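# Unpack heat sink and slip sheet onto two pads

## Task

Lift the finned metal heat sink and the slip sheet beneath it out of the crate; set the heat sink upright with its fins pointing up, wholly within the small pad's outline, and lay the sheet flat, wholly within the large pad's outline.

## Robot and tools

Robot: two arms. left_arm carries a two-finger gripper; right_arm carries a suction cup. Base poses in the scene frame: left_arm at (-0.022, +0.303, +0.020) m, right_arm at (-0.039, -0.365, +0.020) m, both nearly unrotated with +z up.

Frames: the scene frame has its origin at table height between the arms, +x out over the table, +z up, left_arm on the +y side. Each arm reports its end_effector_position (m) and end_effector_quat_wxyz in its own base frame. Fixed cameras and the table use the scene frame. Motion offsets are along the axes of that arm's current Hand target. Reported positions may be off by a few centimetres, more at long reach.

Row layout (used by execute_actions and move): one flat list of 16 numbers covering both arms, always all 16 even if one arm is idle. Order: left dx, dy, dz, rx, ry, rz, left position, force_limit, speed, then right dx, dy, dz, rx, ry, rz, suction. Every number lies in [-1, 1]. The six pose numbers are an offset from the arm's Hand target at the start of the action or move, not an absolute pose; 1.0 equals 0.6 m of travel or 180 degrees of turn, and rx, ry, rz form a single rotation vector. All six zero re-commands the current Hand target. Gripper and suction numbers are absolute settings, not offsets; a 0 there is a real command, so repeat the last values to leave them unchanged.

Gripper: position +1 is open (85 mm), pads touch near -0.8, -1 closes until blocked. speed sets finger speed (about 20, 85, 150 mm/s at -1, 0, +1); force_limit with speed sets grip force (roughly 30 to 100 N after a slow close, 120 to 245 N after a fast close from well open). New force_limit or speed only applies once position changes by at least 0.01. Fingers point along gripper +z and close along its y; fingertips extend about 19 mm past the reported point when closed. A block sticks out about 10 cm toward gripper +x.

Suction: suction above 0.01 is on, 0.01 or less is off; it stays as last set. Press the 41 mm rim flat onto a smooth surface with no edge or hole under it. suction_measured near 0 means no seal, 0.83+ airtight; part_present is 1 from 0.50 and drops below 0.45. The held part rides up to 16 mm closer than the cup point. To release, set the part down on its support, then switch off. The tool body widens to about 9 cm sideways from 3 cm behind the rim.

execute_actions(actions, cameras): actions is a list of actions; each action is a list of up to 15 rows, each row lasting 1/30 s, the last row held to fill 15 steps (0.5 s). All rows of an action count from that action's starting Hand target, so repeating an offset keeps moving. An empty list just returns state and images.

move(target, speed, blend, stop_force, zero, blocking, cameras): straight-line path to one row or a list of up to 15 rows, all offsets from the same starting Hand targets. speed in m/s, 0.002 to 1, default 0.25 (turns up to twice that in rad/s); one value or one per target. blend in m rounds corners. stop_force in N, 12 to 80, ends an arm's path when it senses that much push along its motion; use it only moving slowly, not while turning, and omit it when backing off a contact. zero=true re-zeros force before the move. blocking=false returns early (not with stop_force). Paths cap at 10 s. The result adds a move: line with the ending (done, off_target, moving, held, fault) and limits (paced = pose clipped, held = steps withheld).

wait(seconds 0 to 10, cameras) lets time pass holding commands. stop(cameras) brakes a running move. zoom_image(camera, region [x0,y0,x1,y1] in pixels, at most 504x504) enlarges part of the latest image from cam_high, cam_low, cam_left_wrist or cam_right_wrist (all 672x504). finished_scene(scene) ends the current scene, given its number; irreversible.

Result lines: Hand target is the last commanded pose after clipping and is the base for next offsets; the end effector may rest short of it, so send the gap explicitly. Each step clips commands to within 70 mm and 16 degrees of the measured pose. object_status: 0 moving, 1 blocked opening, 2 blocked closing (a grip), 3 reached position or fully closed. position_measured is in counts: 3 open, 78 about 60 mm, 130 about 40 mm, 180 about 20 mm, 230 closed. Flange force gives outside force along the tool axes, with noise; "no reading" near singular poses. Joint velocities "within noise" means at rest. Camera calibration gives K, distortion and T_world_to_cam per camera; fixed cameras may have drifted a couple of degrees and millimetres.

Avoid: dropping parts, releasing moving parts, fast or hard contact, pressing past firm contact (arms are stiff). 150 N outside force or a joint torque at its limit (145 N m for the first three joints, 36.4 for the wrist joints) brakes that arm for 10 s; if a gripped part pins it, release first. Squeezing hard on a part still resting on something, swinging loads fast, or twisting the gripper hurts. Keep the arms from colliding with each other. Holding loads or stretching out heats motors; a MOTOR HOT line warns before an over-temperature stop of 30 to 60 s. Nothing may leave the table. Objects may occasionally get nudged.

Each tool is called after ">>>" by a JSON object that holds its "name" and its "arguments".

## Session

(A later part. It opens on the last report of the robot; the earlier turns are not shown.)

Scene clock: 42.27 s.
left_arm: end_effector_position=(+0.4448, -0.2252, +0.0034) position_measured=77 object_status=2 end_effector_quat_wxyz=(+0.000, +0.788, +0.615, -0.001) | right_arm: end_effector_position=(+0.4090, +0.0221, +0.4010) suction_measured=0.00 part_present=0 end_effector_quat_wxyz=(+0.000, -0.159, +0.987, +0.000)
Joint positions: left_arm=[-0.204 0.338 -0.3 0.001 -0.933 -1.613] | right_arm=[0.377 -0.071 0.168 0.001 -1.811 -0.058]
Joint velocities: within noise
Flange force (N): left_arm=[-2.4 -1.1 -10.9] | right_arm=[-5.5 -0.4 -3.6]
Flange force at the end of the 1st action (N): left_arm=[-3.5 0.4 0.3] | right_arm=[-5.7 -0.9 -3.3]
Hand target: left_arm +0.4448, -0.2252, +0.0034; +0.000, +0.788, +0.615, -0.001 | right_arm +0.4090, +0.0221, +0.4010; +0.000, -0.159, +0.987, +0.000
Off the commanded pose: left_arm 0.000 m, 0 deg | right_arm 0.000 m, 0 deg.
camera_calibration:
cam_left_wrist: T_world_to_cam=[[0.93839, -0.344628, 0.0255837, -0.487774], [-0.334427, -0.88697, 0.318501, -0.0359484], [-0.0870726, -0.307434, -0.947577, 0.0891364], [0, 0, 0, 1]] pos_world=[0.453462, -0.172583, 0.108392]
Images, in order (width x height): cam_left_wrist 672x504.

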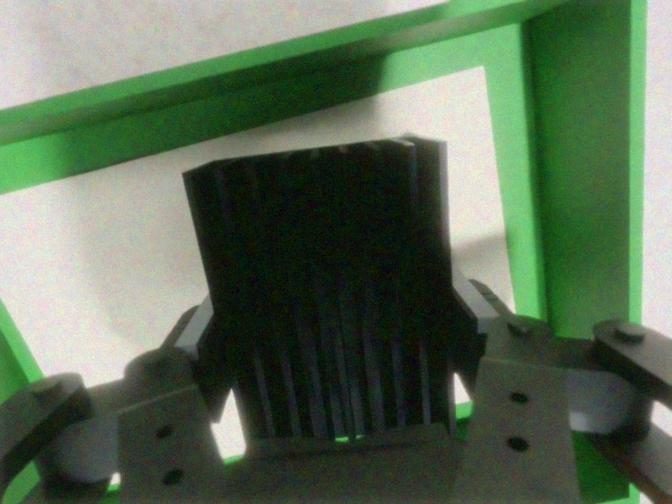

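>>> {"name": "move", "arguments": {"target": [0,0,-0.03,0,0,0,-1,-0.8,-1,0,0,0,0,0,0,0], "speed": 0.03, "cameras": ["cam_left_wrist"]}}

>>> {"name": "move", "arguments": {"target": [0,0,-0.23,0,0,0,-1,-0.8,-1,0,0,0,0,0,0,0], "speed": 0.1}}

>>> {"name": "zoom_image", "arguments": {"camera": "cam_low", "region": [360, 180, 520, 340]}}

Scene clock: 46.40 s.
left_arm: end_effector_position=(+0.4448, -0.2252, +0.0214) position_measured=77 object_status=2 end_effector_quat_wxyz=(+0.000, +0.788, +0.615, +0.000) | right_arm: end_effector_position=(+0.4090, +0.0221, +0.4010) suction_measured=0.00 part_present=0 end_effector_quat_wxyz=(+0.000, -0.159, +0.987, +0.000)
Joint positions: left_arm=[-0.204 0.312 -0.285 0.001 -0.975 -1.613] | right_arm=[0.377 -0.071 0.168 0.001 -1.811 -0.058]
Joint velocities: within noise
Flange force (N): left_arm=[-3.9 1.0 2.8] | right_arm=[-5.6 -0.7 -3.0]
Hand target: left_arm +0.4448, -0.2252, +0.0214; +0.000, +0.788, +0.615, -0.001 | right_arm +0.4090, +0.0221, +0.4010; +0.000, -0.159, +0.987, +0.000
Off the commanded pose: left_arm 0.000 m, 0 deg | right_arm 0.000 m, 0 deg.
move: done
camera_calibration:
cam_left_wrist: T_world_to_cam=[[0.938347, -0.344754, 0.0254886, -0.488224], [-0.334525, -0.886964, 0.318415, -0.0416247], [-0.0871676, -0.307311, -0.947609, 0.106262], [0, 0, 0, 1]] pos_world=[0.453462, -0.172582, 0.126392]
Images, in order (width x height): cam_left_wrist 672x504.

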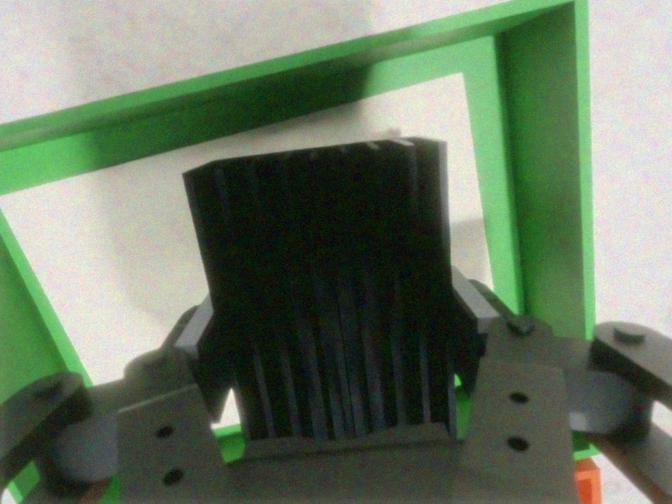

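Scene clock: 48.10 s.
left_arm: end_effector_position=(+0.4449, -0.2251, +0.1594) position_measured=77 object_status=2 end_effector_quat_wxyz=(+0.000, +0.788, +0.615, -0.001) | right_arm: end_effector_position=(+0.4090, +0.0221, +0.4010) suction_measured=0.00 part_present=0 end_effector_quat_wxyz=(+0.000, -0.159, +0.987, +0.000)
Joint positions: left_arm=[-0.204 0.166 -0.111 0.001 -1.294 -1.613] | right_arm=[0.377 -0.071 0.168 0.001 -1.811 -0.058]
Joint velocities: within noise
Flange force (N): left_arm=[-3.9 1.1 2.0] | right_arm=[-5.0 -0.9 -2.7]
Hand target: left_arm +0.4449, -0.2251, +0.1594; +0.000, +0.788, +0.615, -0.001 | right_arm +0.4090, +0.0221, +0.4010; +0.000, -0.159, +0.987, +0.000
Off the commanded pose: left_arm 0.000 m, 0 deg | right_arm 0.000 m, 0 deg.
move: done
camera_calibration:
cam_left_wrist: T_world_to_cam=[[0.93834, -0.34477, 0.0255342, -0.491812], [-0.334544, -0.886916, 0.318528, -0.0854571], [-0.0871722, -0.30743, -0.947569, 0.237042], [0, 0, 0, 1]] pos_world=[0.453562, -0.172482, 0.264393]
cam_right_wrist: T_world_to_cam=[[0.274324, -0.957242, 0.0918378, -0.11964], [-0.896496, -0.220021, 0.384559, 0.260203], [-0.34791, -0.187826, -0.918521, 0.591921], [0, 0, 0, 1]] pos_world=[0.472026, 0.0539039, 0.454616]

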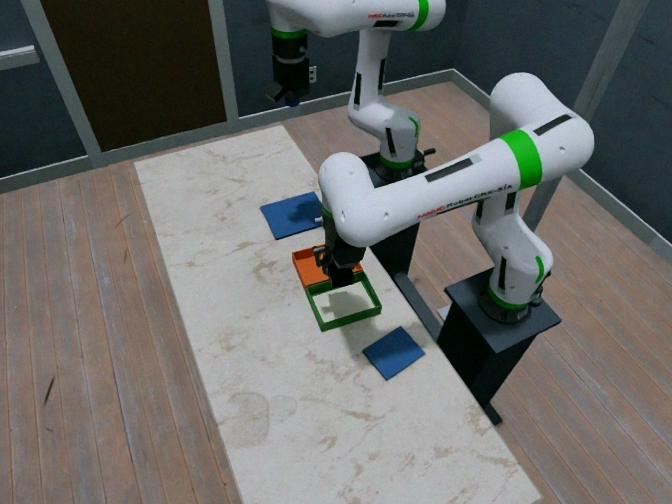

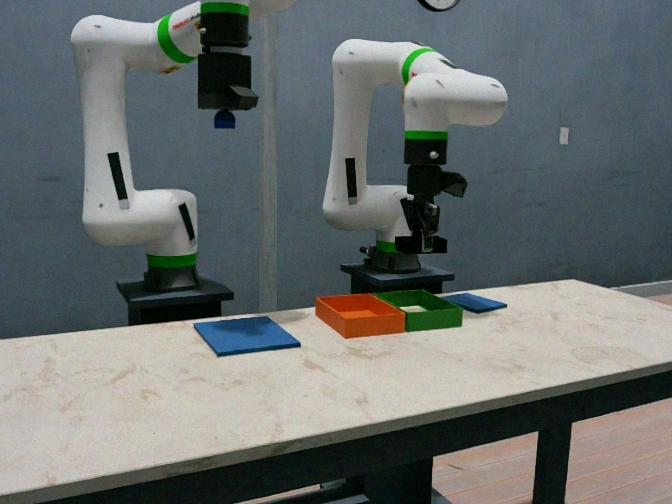

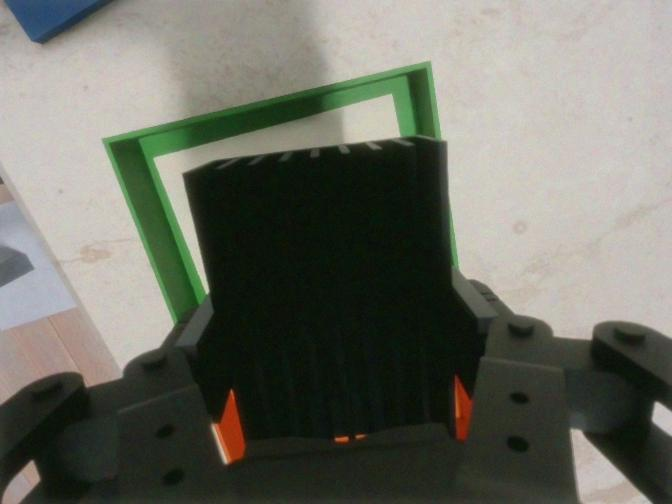

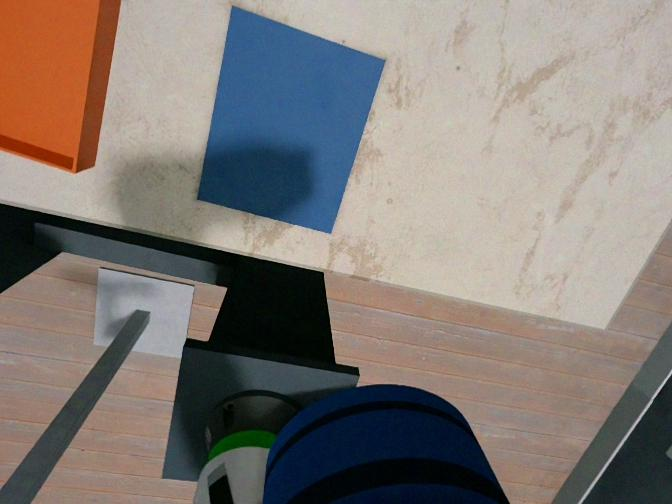

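Scaled by 3.150 from the camera's 672x504 image, which has a finer 960x720 frame.

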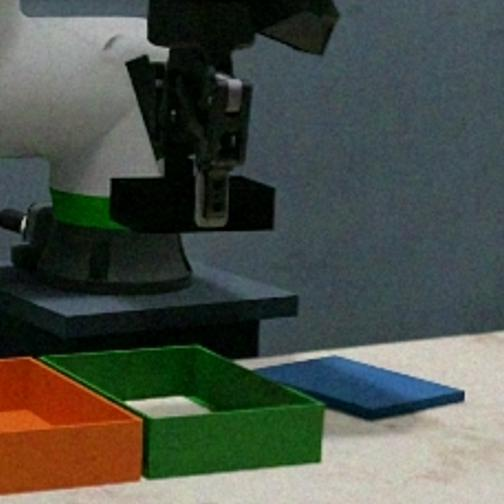

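>>> {"name": "move", "arguments": {"target": [0.019,-0.163,-0.167,0,0,0.372,-1,-0.8,-1,0,0,0,0,0,0,0], "speed": 0.2}}

Scene clock: 53.53 s.
left_arm: end_effector_position=(+0.3529, -0.1902, +0.2596) position_measured=77 object_status=2 end_effector_quat_wxyz=(+0.000, +0.997, +0.078, +0.000) | right_arm: end_effector_position=(+0.4090, +0.0221, +0.4010) suction_measured=0.00 part_present=0 end_effector_quat_wxyz=(+0.000, -0.159, +0.987, +0.000)
Joint positions: left_arm=[-0.163 -0.123 -0.169 0.001 -1.525 -2.822] | right_arm=[0.377 -0.071 0.168 0.001 -1.811 -0.058]
Joint velocities: within noise
Flange force (N): left_arm=[-1.1 4.2 1.9] | right_arm=[-5.6 -1.0 -3.3]
Hand target: left_arm +0.3529, -0.1902, +0.2596; +0.000, +0.997, +0.078, +0.000 | right_arm +0.4090, +0.0221, +0.4010; +0.000, -0.159, +0.987, +0.000
Off the commanded pose: left_arm 0.000 m, 0 deg | right_arm 0.000 m, 0 deg.
move: done
camera_calibration:
cam_left_wrist: T_world_to_cam=[[0.0501023, -0.998388, 0.0266854, -0.207145], [-0.947215, -0.0390289, 0.318215, 0.26041], [-0.316661, -0.0412201, -0.947643, 0.46634], [0, 0, 0, 1]] pos_world=[0.404714, -0.177425, 0.364586]
cam_right_wrist: T_world_to_cam=[[0.274324, -0.957242, 0.0918378, -0.11964], [-0.896496, -0.220021, 0.384559, 0.260203], [-0.34791, -0.187826, -0.918521, 0.591921], [0, 0, 0, 1]] pos_world=[0.472026, 0.0539039, 0.454616]

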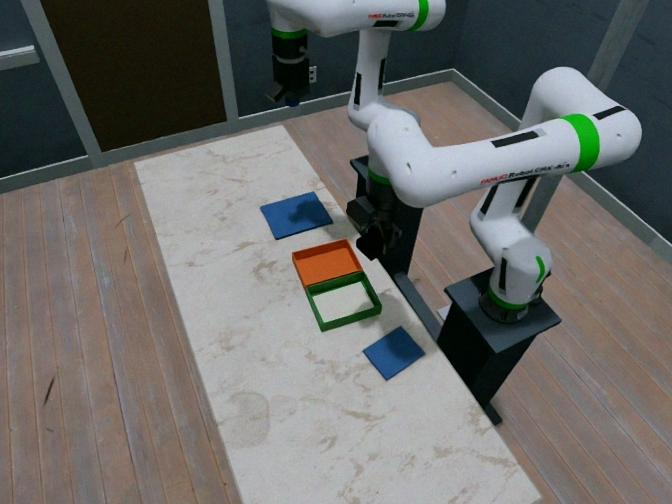

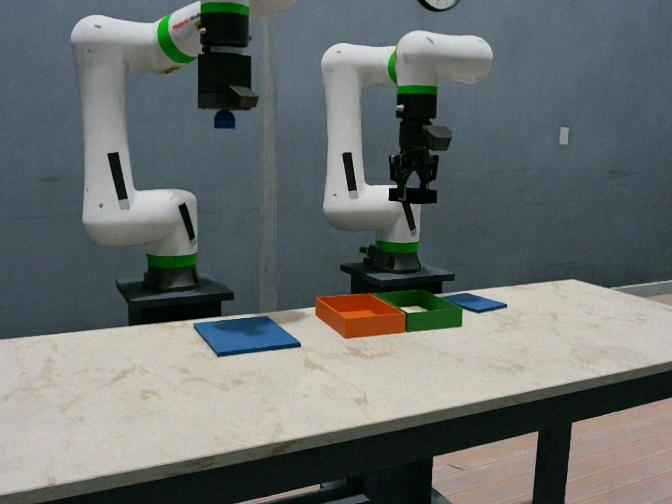

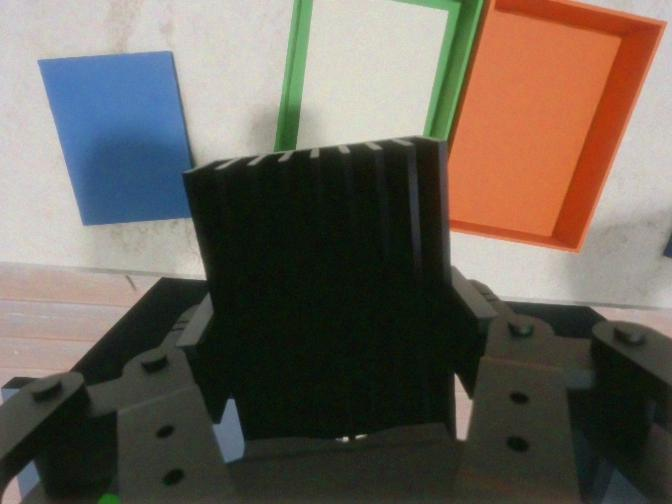

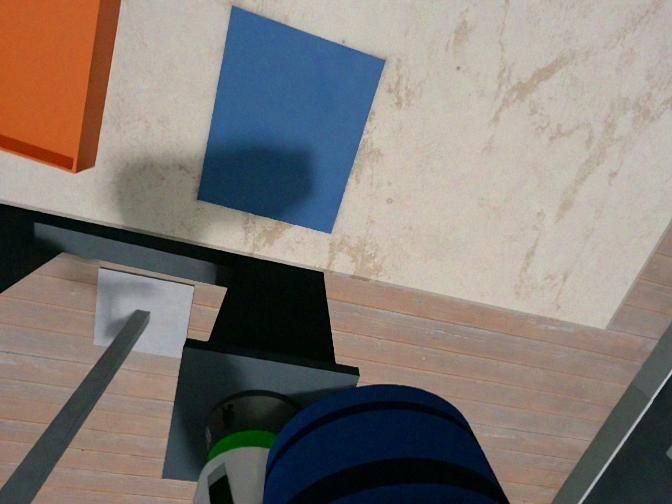

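>>> {"name": "move", "arguments": {"target": [0.013,-0.1333,0.15,0,0,0,-1,-0.8,-1,0,0,0,0,0,0,0], "speed": 0.2, "cameras": ["cam_left_wrist","cam_high"]}}

Scene clock: 57.07 s.
left_arm: end_effector_position=(+0.3481, -0.1100, +0.1696) position_measured=77 object_status=2 end_effector_quat_wxyz=(+0.000, +0.997, +0.078, +0.000) | right_arm: end_effector_position=(+0.4090, +0.0221, +0.4010) suction_measured=0.00 part_present=0 end_effector_quat_wxyz=(+0.000, -0.159, +0.987, +0.000)
Joint positions: left_arm=[0.059 -0.185 -0.434 0.001 -1.322 -3.044] | right_arm=[0.377 -0.071 0.168 0.001 -1.811 -0.058]
Joint velocities: within noise
Flange force (N): left_arm=[-0.3 4.5 2.3] | right_arm=[-4.9 -0.9 -3.2]
Hand target: left_arm +0.3481, -0.1100, +0.1696; +0.000, +0.997, +0.078, +0.000 | right_arm +0.4090, +0.0221, +0.4010; +0.000, -0.159, +0.987, +0.000
Off the commanded pose: left_arm 0.000 m, 0 deg | right_arm 0.000 m, 0 deg.
move: done
camera_calibration:
cam_left_wrist: T_world_to_cam=[[0.0501023, -0.998388, 0.0266854, -0.124427], [-0.947215, -0.0390289, 0.318215, 0.287538], [-0.316661, -0.0412201, -0.947643, 0.382807], [0, 0, 0, 1]] pos_world=[0.399814, -0.097225, 0.274586]
Images, in order (width x height): cam_high 672x504, cam_left_wrist 672x504.

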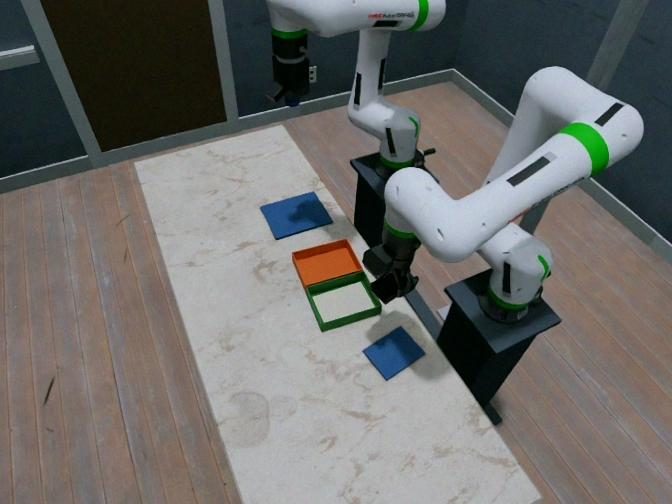

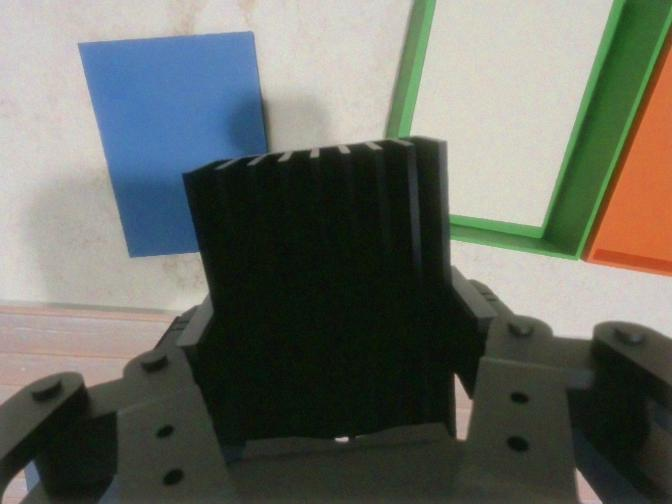

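>>> {"name": "move", "arguments": {"target": [0.0723,-0.1557,0.18,0,0,0.017,-1,-0.8,-1,0,0,0,0,0,0,0], "speed": 0.15}}

>>> {"name": "zoom_image", "arguments": {"camera": "cam_high", "region": [330, 290, 460, 400]}}

Scene clock: 60.03 s.
left_arm: end_effector_position=(+0.3763, -0.0111, +0.0615) position_measured=77 object_status=2 end_effector_quat_wxyz=(+0.000, +0.999, +0.051, +0.000) | right_arm: end_effector_position=(+0.4090, +0.0221, +0.4010) suction_measured=0.00 part_present=0 end_effector_quat_wxyz=(+0.000, -0.159, +0.987, +0.000)
Joint positions: left_arm=[0.324 -0.038 -0.577 0.001 -1.032 -3.362] | right_arm=[0.377 -0.071 0.168 0.001 -1.811 -0.058]
Joint velocities: within noise
Flange force (N): left_arm=[1.2 3.6 2.8] | right_arm=[-5.6 -1.0 -3.4]
Hand target: left_arm +0.3763, -0.0111, +0.0615; +0.000, +0.999, +0.052, +0.000 | right_arm +0.4090, +0.0221, +0.4010; +0.000, -0.159, +0.987, +0.000
Off the commanded pose: left_arm 0.000 m, 0 deg | right_arm 0.000 m, 0 deg.
move: done
camera_calibration:
cam_left_wrist: T_world_to_cam=[[-0.0033547, -0.999638, 0.0266871, -0.00408566], [-0.947978, 0.0116742, 0.318121, 0.353421], [-0.318318, -0.0242316, -0.947674, 0.294201], [0, 0, 0, 1]] pos_world=[0.428671, -0.0010811, 0.166485]
cam_right_wrist: T_world_to_cam=[[0.274324, -0.957242, 0.0918378, -0.11964], [-0.896496, -0.220021, 0.384559, 0.260203], [-0.34791, -0.187826, -0.918521, 0.591921], [0, 0, 0, 1]] pos_world=[0.472026, 0.0539039, 0.454616]

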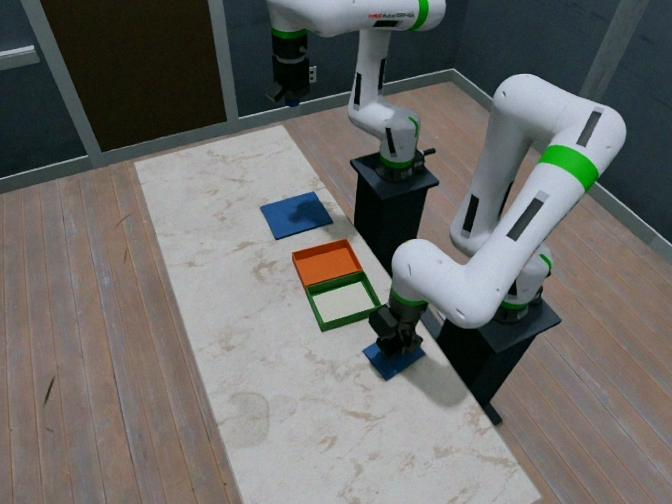

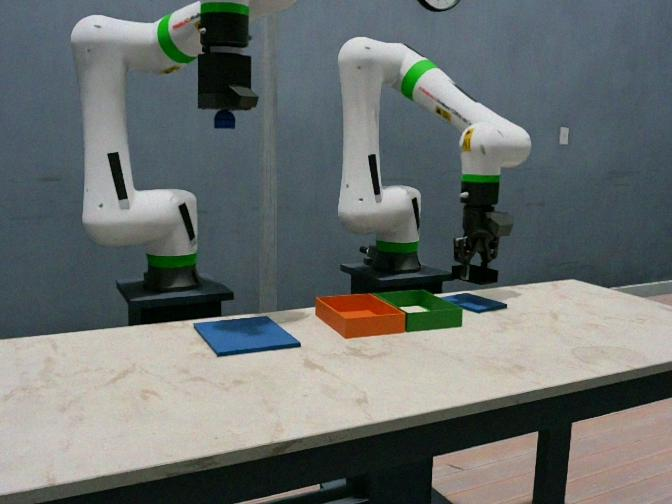

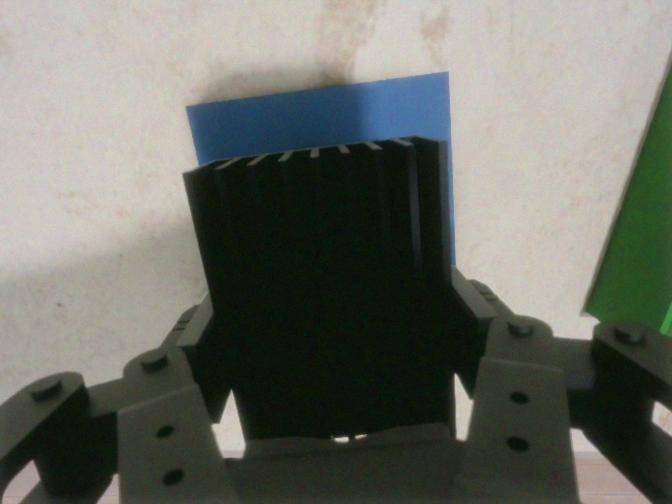

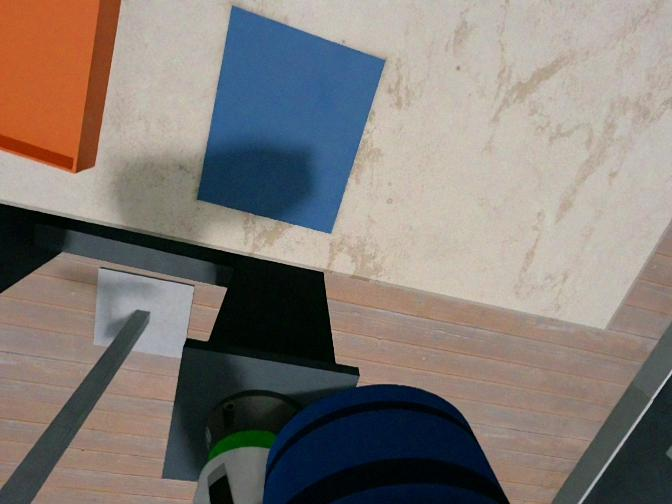

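Scaled by 3.877 from the camera's 672x504 image, which has a finer 960x720 frame.

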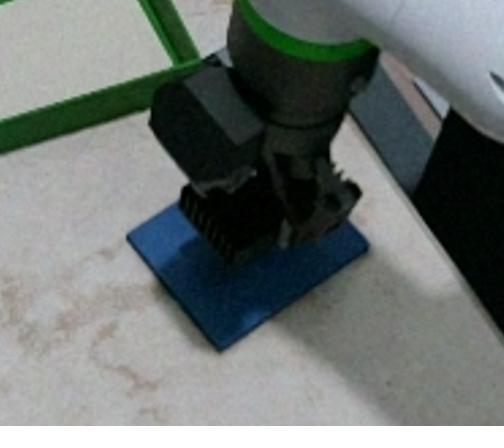

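>>> {"name": "move", "arguments": {"target": [0,0,0.075,0,0,0,-1,-0.8,-1,0,0,0,0,0,0,0], "speed": 0.06, "cameras": []}}

>>> {"name": "move", "arguments": {"target": [0,0,0.035,0,0,0,-1,-0.8,-1,0,0,0,0,0,0,0], "speed": 0.01, "stop_force": 12}}

Scene clock: 62.60 s.
left_arm: end_effector_position=(+0.3763, -0.0111, +0.0165) position_measured=77 object_status=2 end_effector_quat_wxyz=(+0.000, +0.999, +0.052, +0.000) | right_arm: end_effector_position=(+0.4090, +0.0221, +0.4010) suction_measured=0.00 part_present=0 end_effector_quat_wxyz=(+0.000, -0.159, +0.987, +0.000)
Joint positions: left_arm=[0.324 0.038 -0.629 0.001 -0.905 -3.362] | right_arm=[0.377 -0.071 0.168 0.001 -1.811 -0.058]
Joint velocities: within noise
Flange force (N): left_arm=[2.0 4.9 2.7] | right_arm=[-5.1 -0.8 -3.0]
Hand target: left_arm +0.3763, -0.0111, +0.0165; +0.000, +0.999, +0.052, +0.000 | right_arm +0.4090, +0.0221, +0.4010; +0.000, -0.159, +0.987, +0.000
Off the commanded pose: left_arm 0.000 m, 0 deg | right_arm 0.000 m, 0 deg.
move: done
No camera images: "cameras" was empty.

Scene clock: 64.03 s.
left_arm: end_effector_position=(+0.3764, -0.0111, +0.0080) position_measured=77 object_status=2 end_effector_quat_wxyz=(+0.000, +0.999, +0.052, +0.000) | right_arm: end_effector_position=(+0.4090, +0.0221, +0.4010) suction_measured=0.00 part_present=0 end_effector_quat_wxyz=(+0.000, -0.159, +0.987, +0.000)
Joint positions: left_arm=[0.324 0.054 -0.637 0.001 -0.88 -3.362] | right_arm=[0.377 -0.071 0.168 0.001 -1.811 -0.058]
Joint velocities: within noise
Flange force (N): left_arm=[0.8 5.4 -11.5] | right_arm=[-5.0 -0.8 -2.9]
Hand target: left_arm +0.3763, -0.0111, +0.0080; +0.000, +0.999, +0.052, +0.000 (not the last commanded pose) | right_arm +0.4090, +0.0221, +0.4010; +0.000, -0.159, +0.987, +0.000
Off the commanded pose: left_arm 0.013 m, 0 deg | right_arm 0.000 m, 0 deg.
move: contact (left_arm)
camera_calibration:
cam_left_wrist: T_world_to_cam=[[-0.00326668, -0.999639, 0.0266584, -0.00269274], [-0.948008, 0.0115793, 0.318035, 0.370463], [-0.318229, -0.0242335, -0.947704, 0.243465], [0, 0, 0, 1]] pos_world=[0.42867, -0.00108146, 0.112985]
cam_right_wrist: T_world_to_cam=[[0.274324, -0.957242, 0.0918378, -0.11964], [-0.896496, -0.220021, 0.384559, 0.260203], [-0.34791, -0.187826, -0.918521, 0.591921], [0, 0, 0, 1]] pos_world=[0.472026, 0.0539039, 0.454616]

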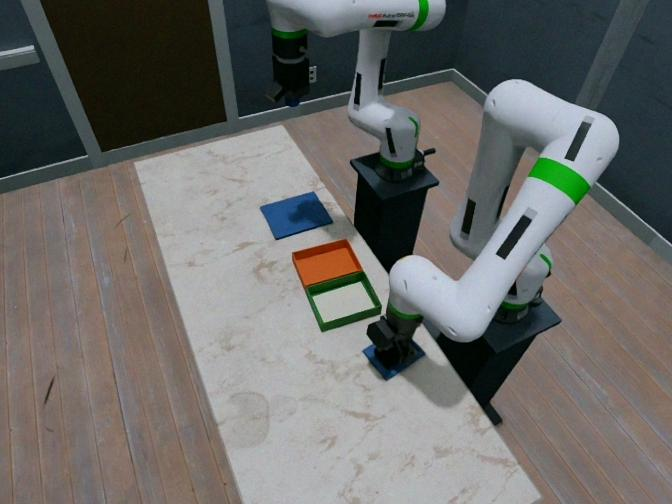

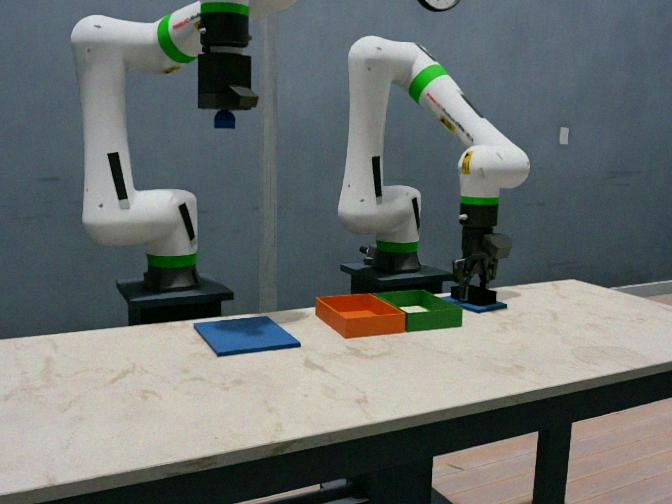

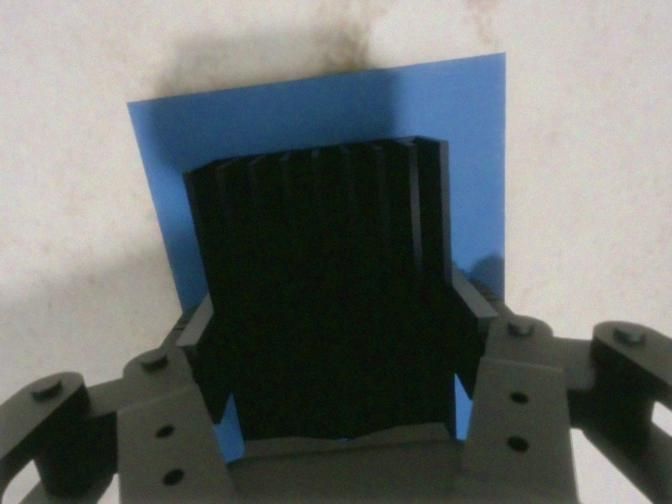

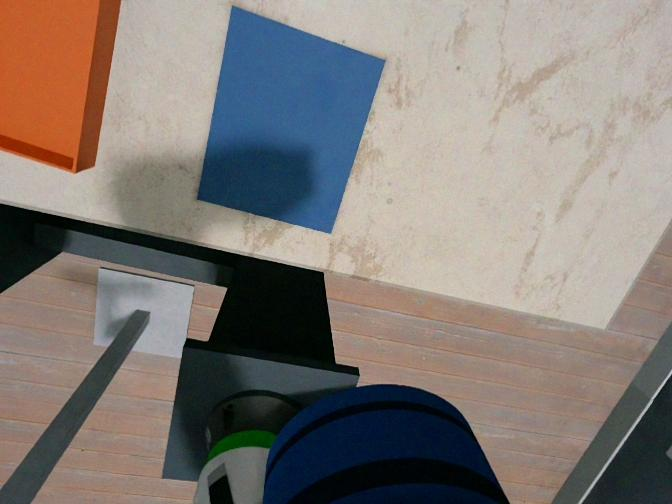

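>>> {"name": "execute_actions", "arguments": {"actions": [[[0,0,0,0,0,0,0.8,-0.8,-1,0,0,0,0,0,0,0]],[[0,0,0,0,0,0,0.8,-0.8,-1,0,0,0,0,0,0,0]]], "cameras": ["cam_left_wrist"]}}

>>> {"name": "move", "arguments": {"target": [[0,0,-0.15,0,0,0,0.8,-0.8,-1,0,0,0,0,0,0,0],[0,0,-0.35,0,0,0,0.8,-0.8,-1,0,0,0,0,0,0,0]], "speed": [0.06,0.2], "blend": 0.01}}

Scene clock: 66.17 s.
left_arm: end_effector_position=(+0.3763, -0.0111, +0.0080) position_measured=28 object_status=0 end_effector_quat_wxyz=(+0.000, +0.999, +0.052, +0.000) | right_arm: end_effector_position=(+0.4090, +0.0221, +0.4010) suction_measured=0.00 part_present=0 end_effector_quat_wxyz=(+0.000, -0.159, +0.987, +0.000)
Joint positions: left_arm=[0.324 0.054 -0.637 0.001 -0.88 -3.362] | right_arm=[0.377 -0.071 0.168 0.001 -1.811 -0.058]
Joint velocities: within noise
Flange force (N): left_arm=[1.6 4.3 0.4] | right_arm=[-5.3 -0.9 -3.6]
Flange force at the end of the 1st action (N): left_arm=[1.6 4.6 0.5] | right_arm=[-5.8 -0.8 -3.6]
Hand target: left_arm +0.3763, -0.0111, +0.0080; +0.000, +0.999, +0.052, +0.000 | right_arm +0.4090, +0.0221, +0.4010; +0.000, -0.159, +0.987, +0.000
Off the commanded pose: left_arm 0.000 m, 0 deg | right_arm 0.000 m, 0 deg.
camera_calibration:
cam_left_wrist: T_world_to_cam=[[-0.00326307, -0.999639, 0.0266571, -0.00269415], [-0.947978, 0.0115778, 0.318125, 0.370439], [-0.318319, -0.0242323, -0.947674, 0.243501], [0, 0, 0, 1]] pos_world=[0.42867, -0.00108146, 0.112985]
Images, in order (width x height): cam_left_wrist 672x504.

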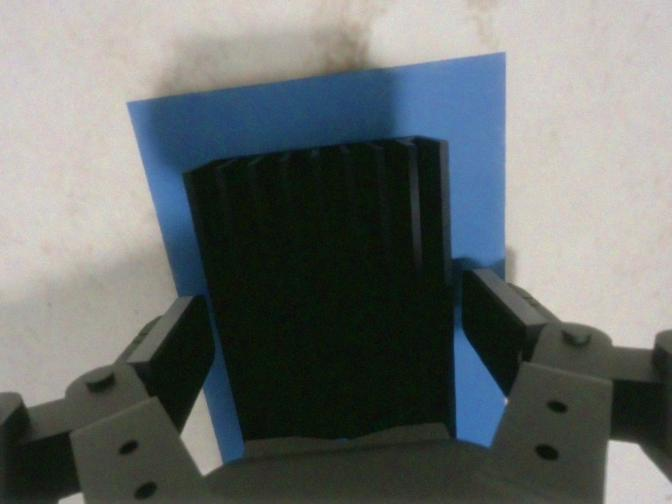

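Scene clock: 68.67 s.
left_arm: end_effector_position=(+0.3764, -0.0110, +0.2180) position_measured=28 object_status=3 end_effector_quat_wxyz=(+0.000, +0.999, +0.052, +0.000) | right_arm: end_effector_position=(+0.4090, +0.0221, +0.4010) suction_measured=0.00 part_present=0 end_effector_quat_wxyz=(+0.000, -0.159, +0.987, +0.000)
Joint positions: left_arm=[0.324 -0.178 -0.313 0.001 -1.436 -3.362] | right_arm=[0.377 -0.071 0.168 0.001 -1.811 -0.058]
Joint velocities: within noise
Flange force (N): left_arm=[1.4 4.7 0.1] | right_arm=[-5.4 -0.8 -3.5]
Hand target: left_arm +0.3765, -0.0109, +0.2180; +0.000, +0.999, +0.052, +0.000 | right_arm +0.4090, +0.0221, +0.4010; +0.000, -0.159, +0.987, +0.000
Off the commanded pose: left_arm 0.000 m, 0 deg | right_arm 0.000 m, 0 deg.
move: done
camera_calibration:
cam_left_wrist: T_world_to_cam=[[-0.00323557, -0.999637, 0.0267534, -0.00823767], [-0.948009, 0.01158, 0.318034, 0.303738], [-0.318228, -0.0243334, -0.947702, 0.442611], [0, 0, 0, 1]] pos_world=[0.42877, -0.000981746, 0.323084]
cam_right_wrist: T_world_to_cam=[[0.274324, -0.957242, 0.0918378, -0.11964], [-0.896496, -0.220021, 0.384559, 0.260203], [-0.34791, -0.187826, -0.918521, 0.591921], [0, 0, 0, 1]] pos_world=[0.472026, 0.0539039, 0.454616]

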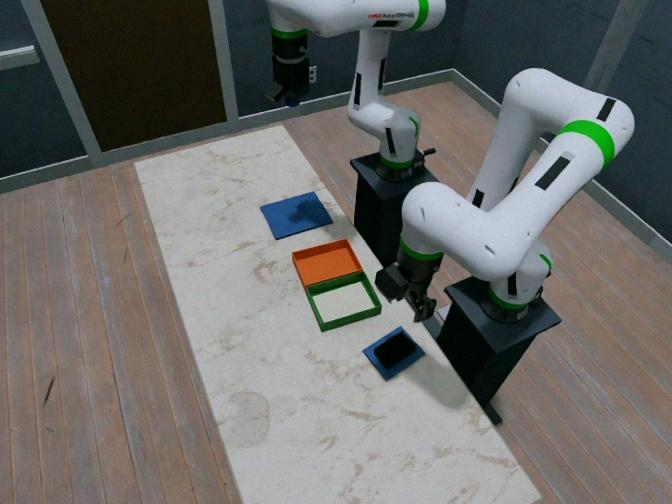

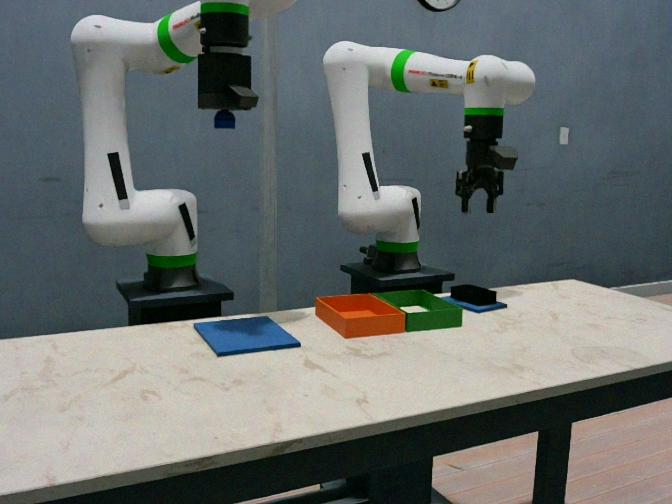

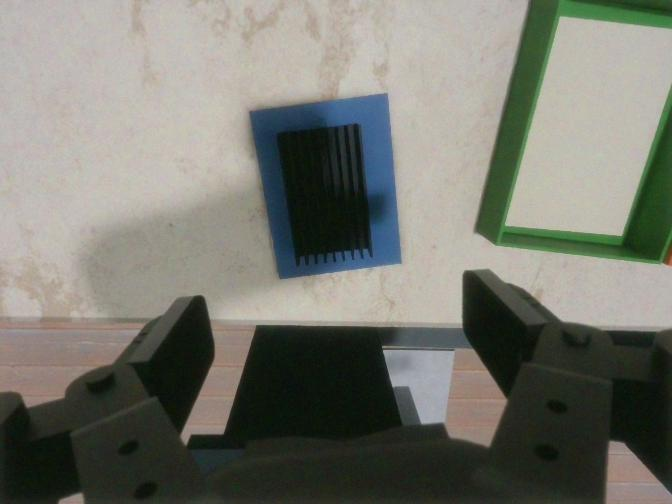

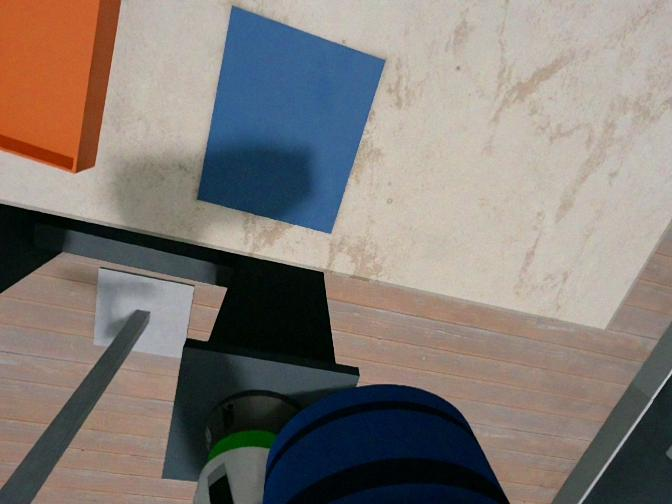

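>>> {"name": "move", "arguments": {"target": [-0.07,-0.46,-0.05,0,0,-0.333,0.8,-0.8,-1,0,0,0,0,0,0,0], "cameras": []}}

>>> {"name": "move", "arguments": {"target": [0,0,0,0,0,0,0.8,-0.8,-1,-0.245,0.6295,0,0,0,0,0]}}

Scene clock: 76.07 s.
left_arm: end_effector_position=(+0.3064, +0.2592, +0.2479) position_measured=28 object_status=3 end_effector_quat_wxyz=(+0.000, +0.839, +0.543, +0.000) | right_arm: end_effector_position=(+0.4090, +0.0221, +0.4010) suction_measured=0.00 part_present=0 end_effector_quat_wxyz=(+0.000, -0.159, +0.987, +0.000)
Joint positions: left_arm=[1.032 -0.119 -0.194 0 -1.498 -3.025] | right_arm=[0.377 -0.071 0.168 0.001 -1.811 -0.058]
Joint velocities: within noise
Flange force (N): left_arm=[-0.6 5.4 0.4] | right_arm=[-5.2 -1.0 -3.2]
Hand target: left_arm +0.3063, +0.2593, +0.2478; +0.000, +0.839, +0.544, +0.000 | right_arm +0.4090, +0.0221, +0.4010; +0.000, -0.159, +0.987, +0.000
Off the commanded pose: left_arm 0.000 m, 0 deg | right_arm 0.000 m, 0 deg.
move: done
No camera images: "cameras" was empty.

Scene clock: 78.23 s.
left_arm: end_effector_position=(+0.3063, +0.2593, +0.2478) position_measured=28 object_status=3 end_effector_quat_wxyz=(+0.000, +0.839, +0.544, +0.000) | right_arm: end_effector_position=(+0.4301, +0.4269, +0.4007) suction_measured=0.00 part_present=0 end_effector_quat_wxyz=(+0.000, -0.159, +0.987, +0.000)
Joint positions: left_arm=[1.032 -0.119 -0.194 0 -1.498 -3.025] | right_arm=[0.998 0.475 0.822 0 -1.918 -0.679]
Joint velocities: within noise
Flange force (N): left_arm=[-0.3 4.4 0.4] | right_arm=[-8.7 5.0 -5.4]
Hand target: left_arm +0.3063, +0.2593, +0.2478; +0.000, +0.839, +0.544, +0.000 | right_arm +0.4302, +0.4268, +0.4007; +0.000, -0.159, +0.987, +0.000
Off the commanded pose: left_arm 0.000 m, 0 deg | right_arm 0.000 m, 0 deg.
move: done
camera_calibration:
cam_left_wrist: T_world_to_cam=[[0.863544, -0.50361, 0.0258622, -0.132915], [-0.484647, -0.814674, 0.31847, 0.296851], [-0.139315, -0.287547, -0.94758, 0.468553], [0, 0, 0, 1]] pos_world=[0.323923, 0.30963, 0.352891]
cam_right_wrist: T_world_to_cam=[[0.274505, -0.957194, 0.0917913, 0.262115], [-0.896475, -0.220221, 0.384493, 0.368304], [-0.34782, -0.187834, -0.918553, 0.675069], [0, 0, 0, 1]] pos_world=[0.493026, 0.458804, 0.454416]

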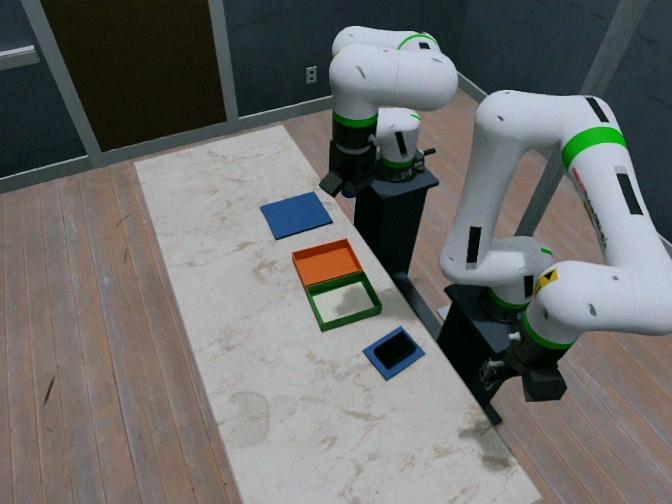

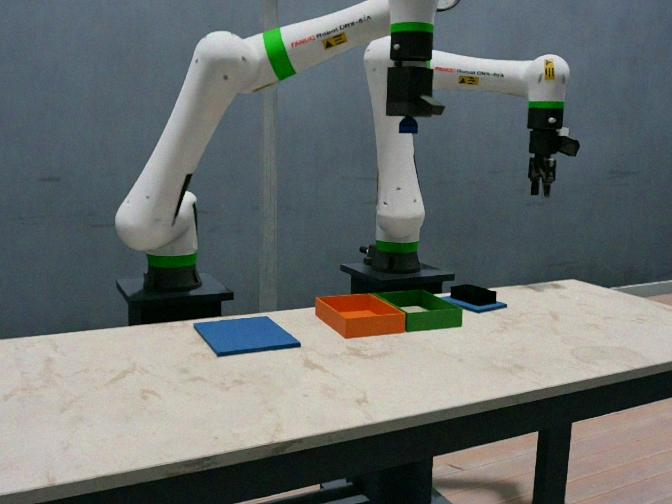

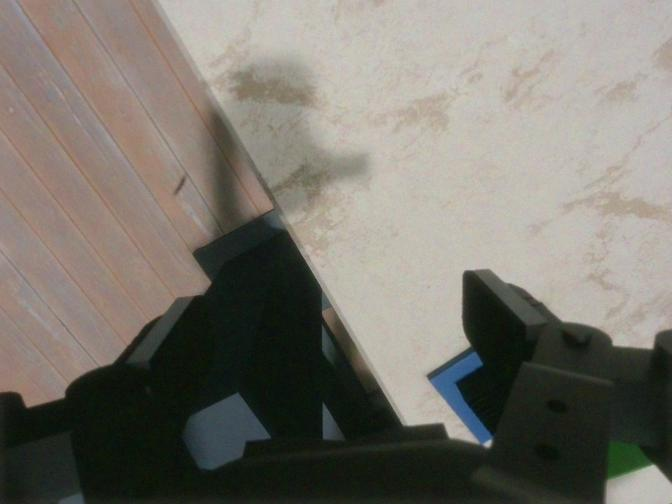

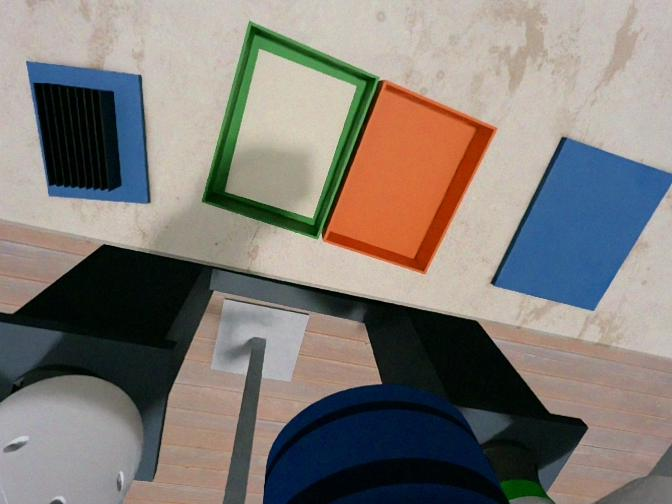

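>>> {"name": "zoom_image", "arguments": {"camera": "cam_right_wrist", "region": [190, 10, 400, 250]}}

Scaled by 2.100 from the camera's 672x504 image, which has a finer 960x720 frame.

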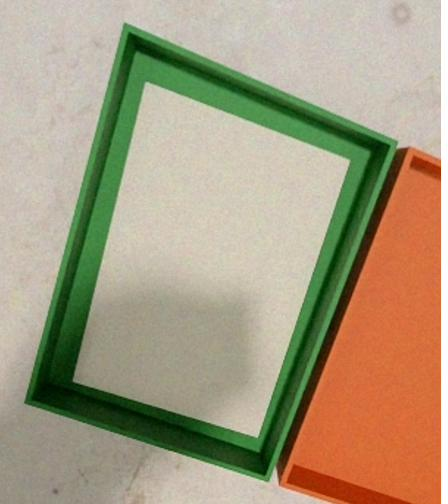

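>>> {"name": "zoom_image", "arguments": {"camera": "cam_low", "region": [350, 20, 500, 150]}}

>>> {"name": "zoom_image", "arguments": {"camera": "cam_high", "region": [300, 80, 420, 220]}}

Scaled by 3.360 from the camera's 672x504 image, which has a finer 960x720 frame.

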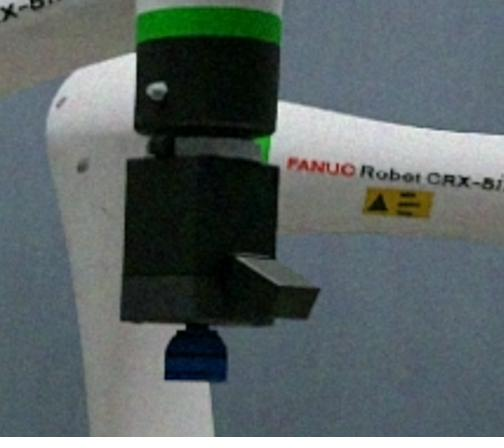

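Scaled by 3.600 from the camera's 672x504 image, which has a finer 960x720 frame.

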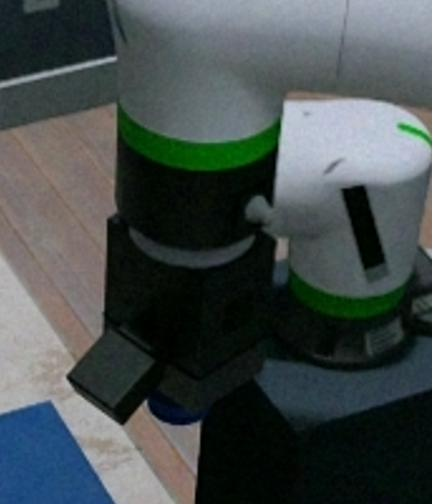

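>>> {"name": "move", "arguments": {"target": [0,0,0,0,0,0,0.8,-0.8,-1,-0.0178,0.0433,0.5,0,0,0.117,0], "speed": 0.15}}

>>> {"name": "zoom_image", "arguments": {"camera": "cam_low", "region": [330, 200, 490, 360]}}

Scene clock: 85.27 s.
left_arm: end_effector_position=(+0.3063, +0.2593, +0.2478) position_measured=28 object_status=3 end_effector_quat_wxyz=(+0.000, +0.839, +0.544, +0.000) | right_arm: end_effector_position=(+0.4321, +0.4546, +0.1007) suction_measured=0.00 part_present=0 end_effector_quat_wxyz=(+0.000, +0.024, +1.000, +0.000)
Joint positions: left_arm=[1.032 -0.119 -0.194 0 -1.498 -3.025] | right_arm=[1.02 0.532 0.194 0 -1.234 -1.068]
Joint velocities: within noise
Flange force (N): left_arm=[-0.8 4.3 0.5] | right_arm=[-4.7 6.2 0.2]
Hand target: left_arm +0.3063, +0.2593, +0.2478; +0.000, +0.839, +0.544, +0.000 | right_arm +0.4321, +0.4546, +0.1007; +0.000, +0.024, +1.000, +0.000
Off the commanded pose: left_arm 0.000 m, 0 deg | right_arm 0.000 m, 0 deg.
move: done
camera_calibration:
cam_left_wrist: T_world_to_cam=[[0.863544, -0.50361, 0.0258622, -0.132915], [-0.484647, -0.814674, 0.31847, 0.296851], [-0.139315, -0.287547, -0.94758, 0.468553], [0, 0, 0, 1]] pos_world=[0.323923, 0.30963, 0.352891]
cam_right_wrist: T_world_to_cam=[[-0.0880382, -0.991871, 0.0918784, 0.488011], [-0.915777, 0.116883, 0.384307, 0.346678], [-0.391921, -0.0503065, -0.918622, 0.361939], [0, 0, 0, 1]] pos_world=[0.502295, 0.461731, 0.154417]

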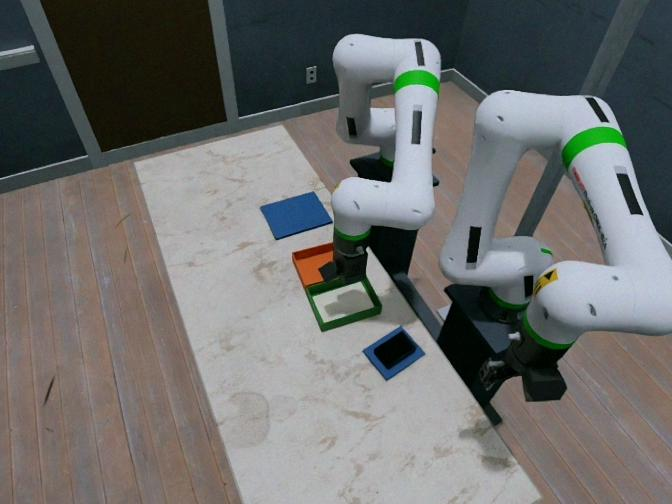

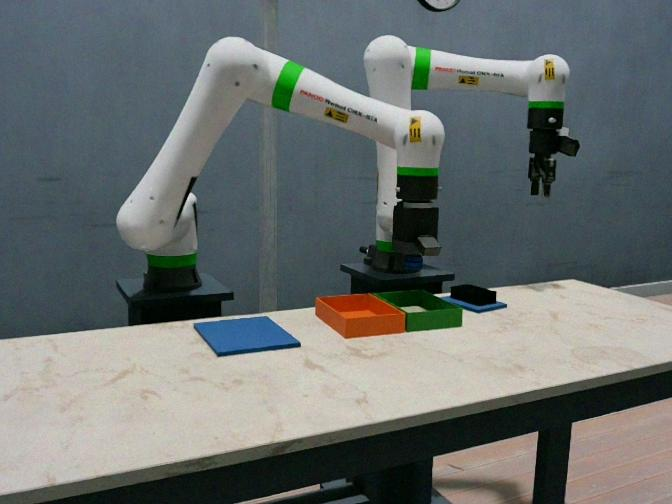

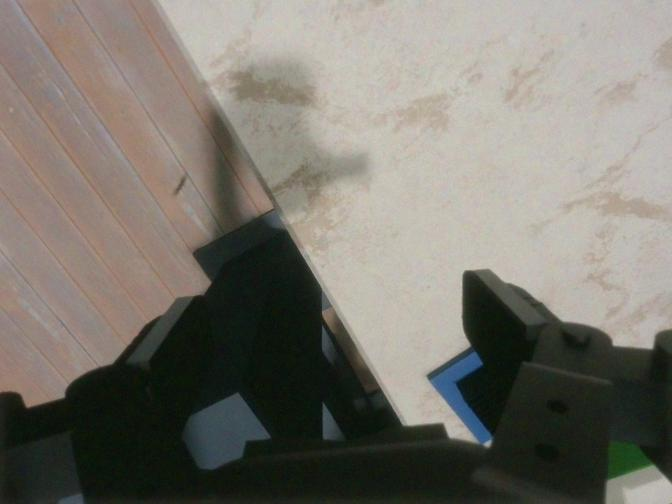

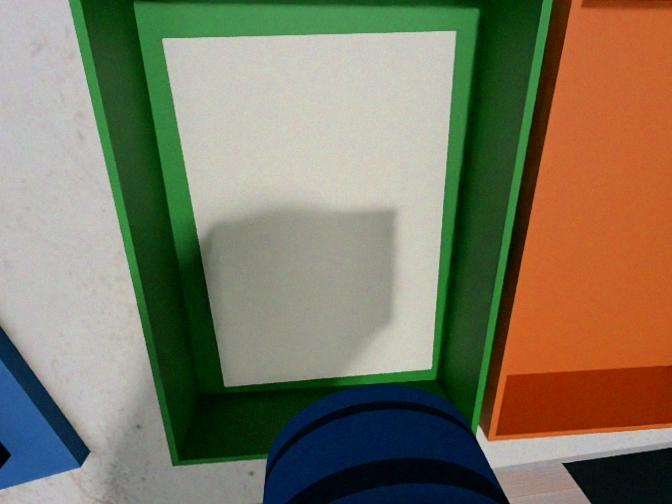

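Scaled by 3.150 from the camera's 672x504 image, which has a finer 960x720 frame.

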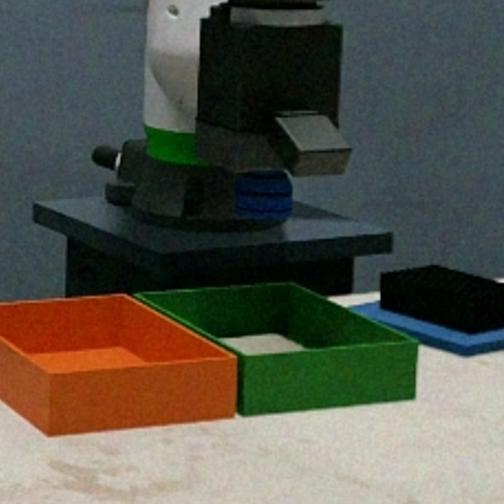

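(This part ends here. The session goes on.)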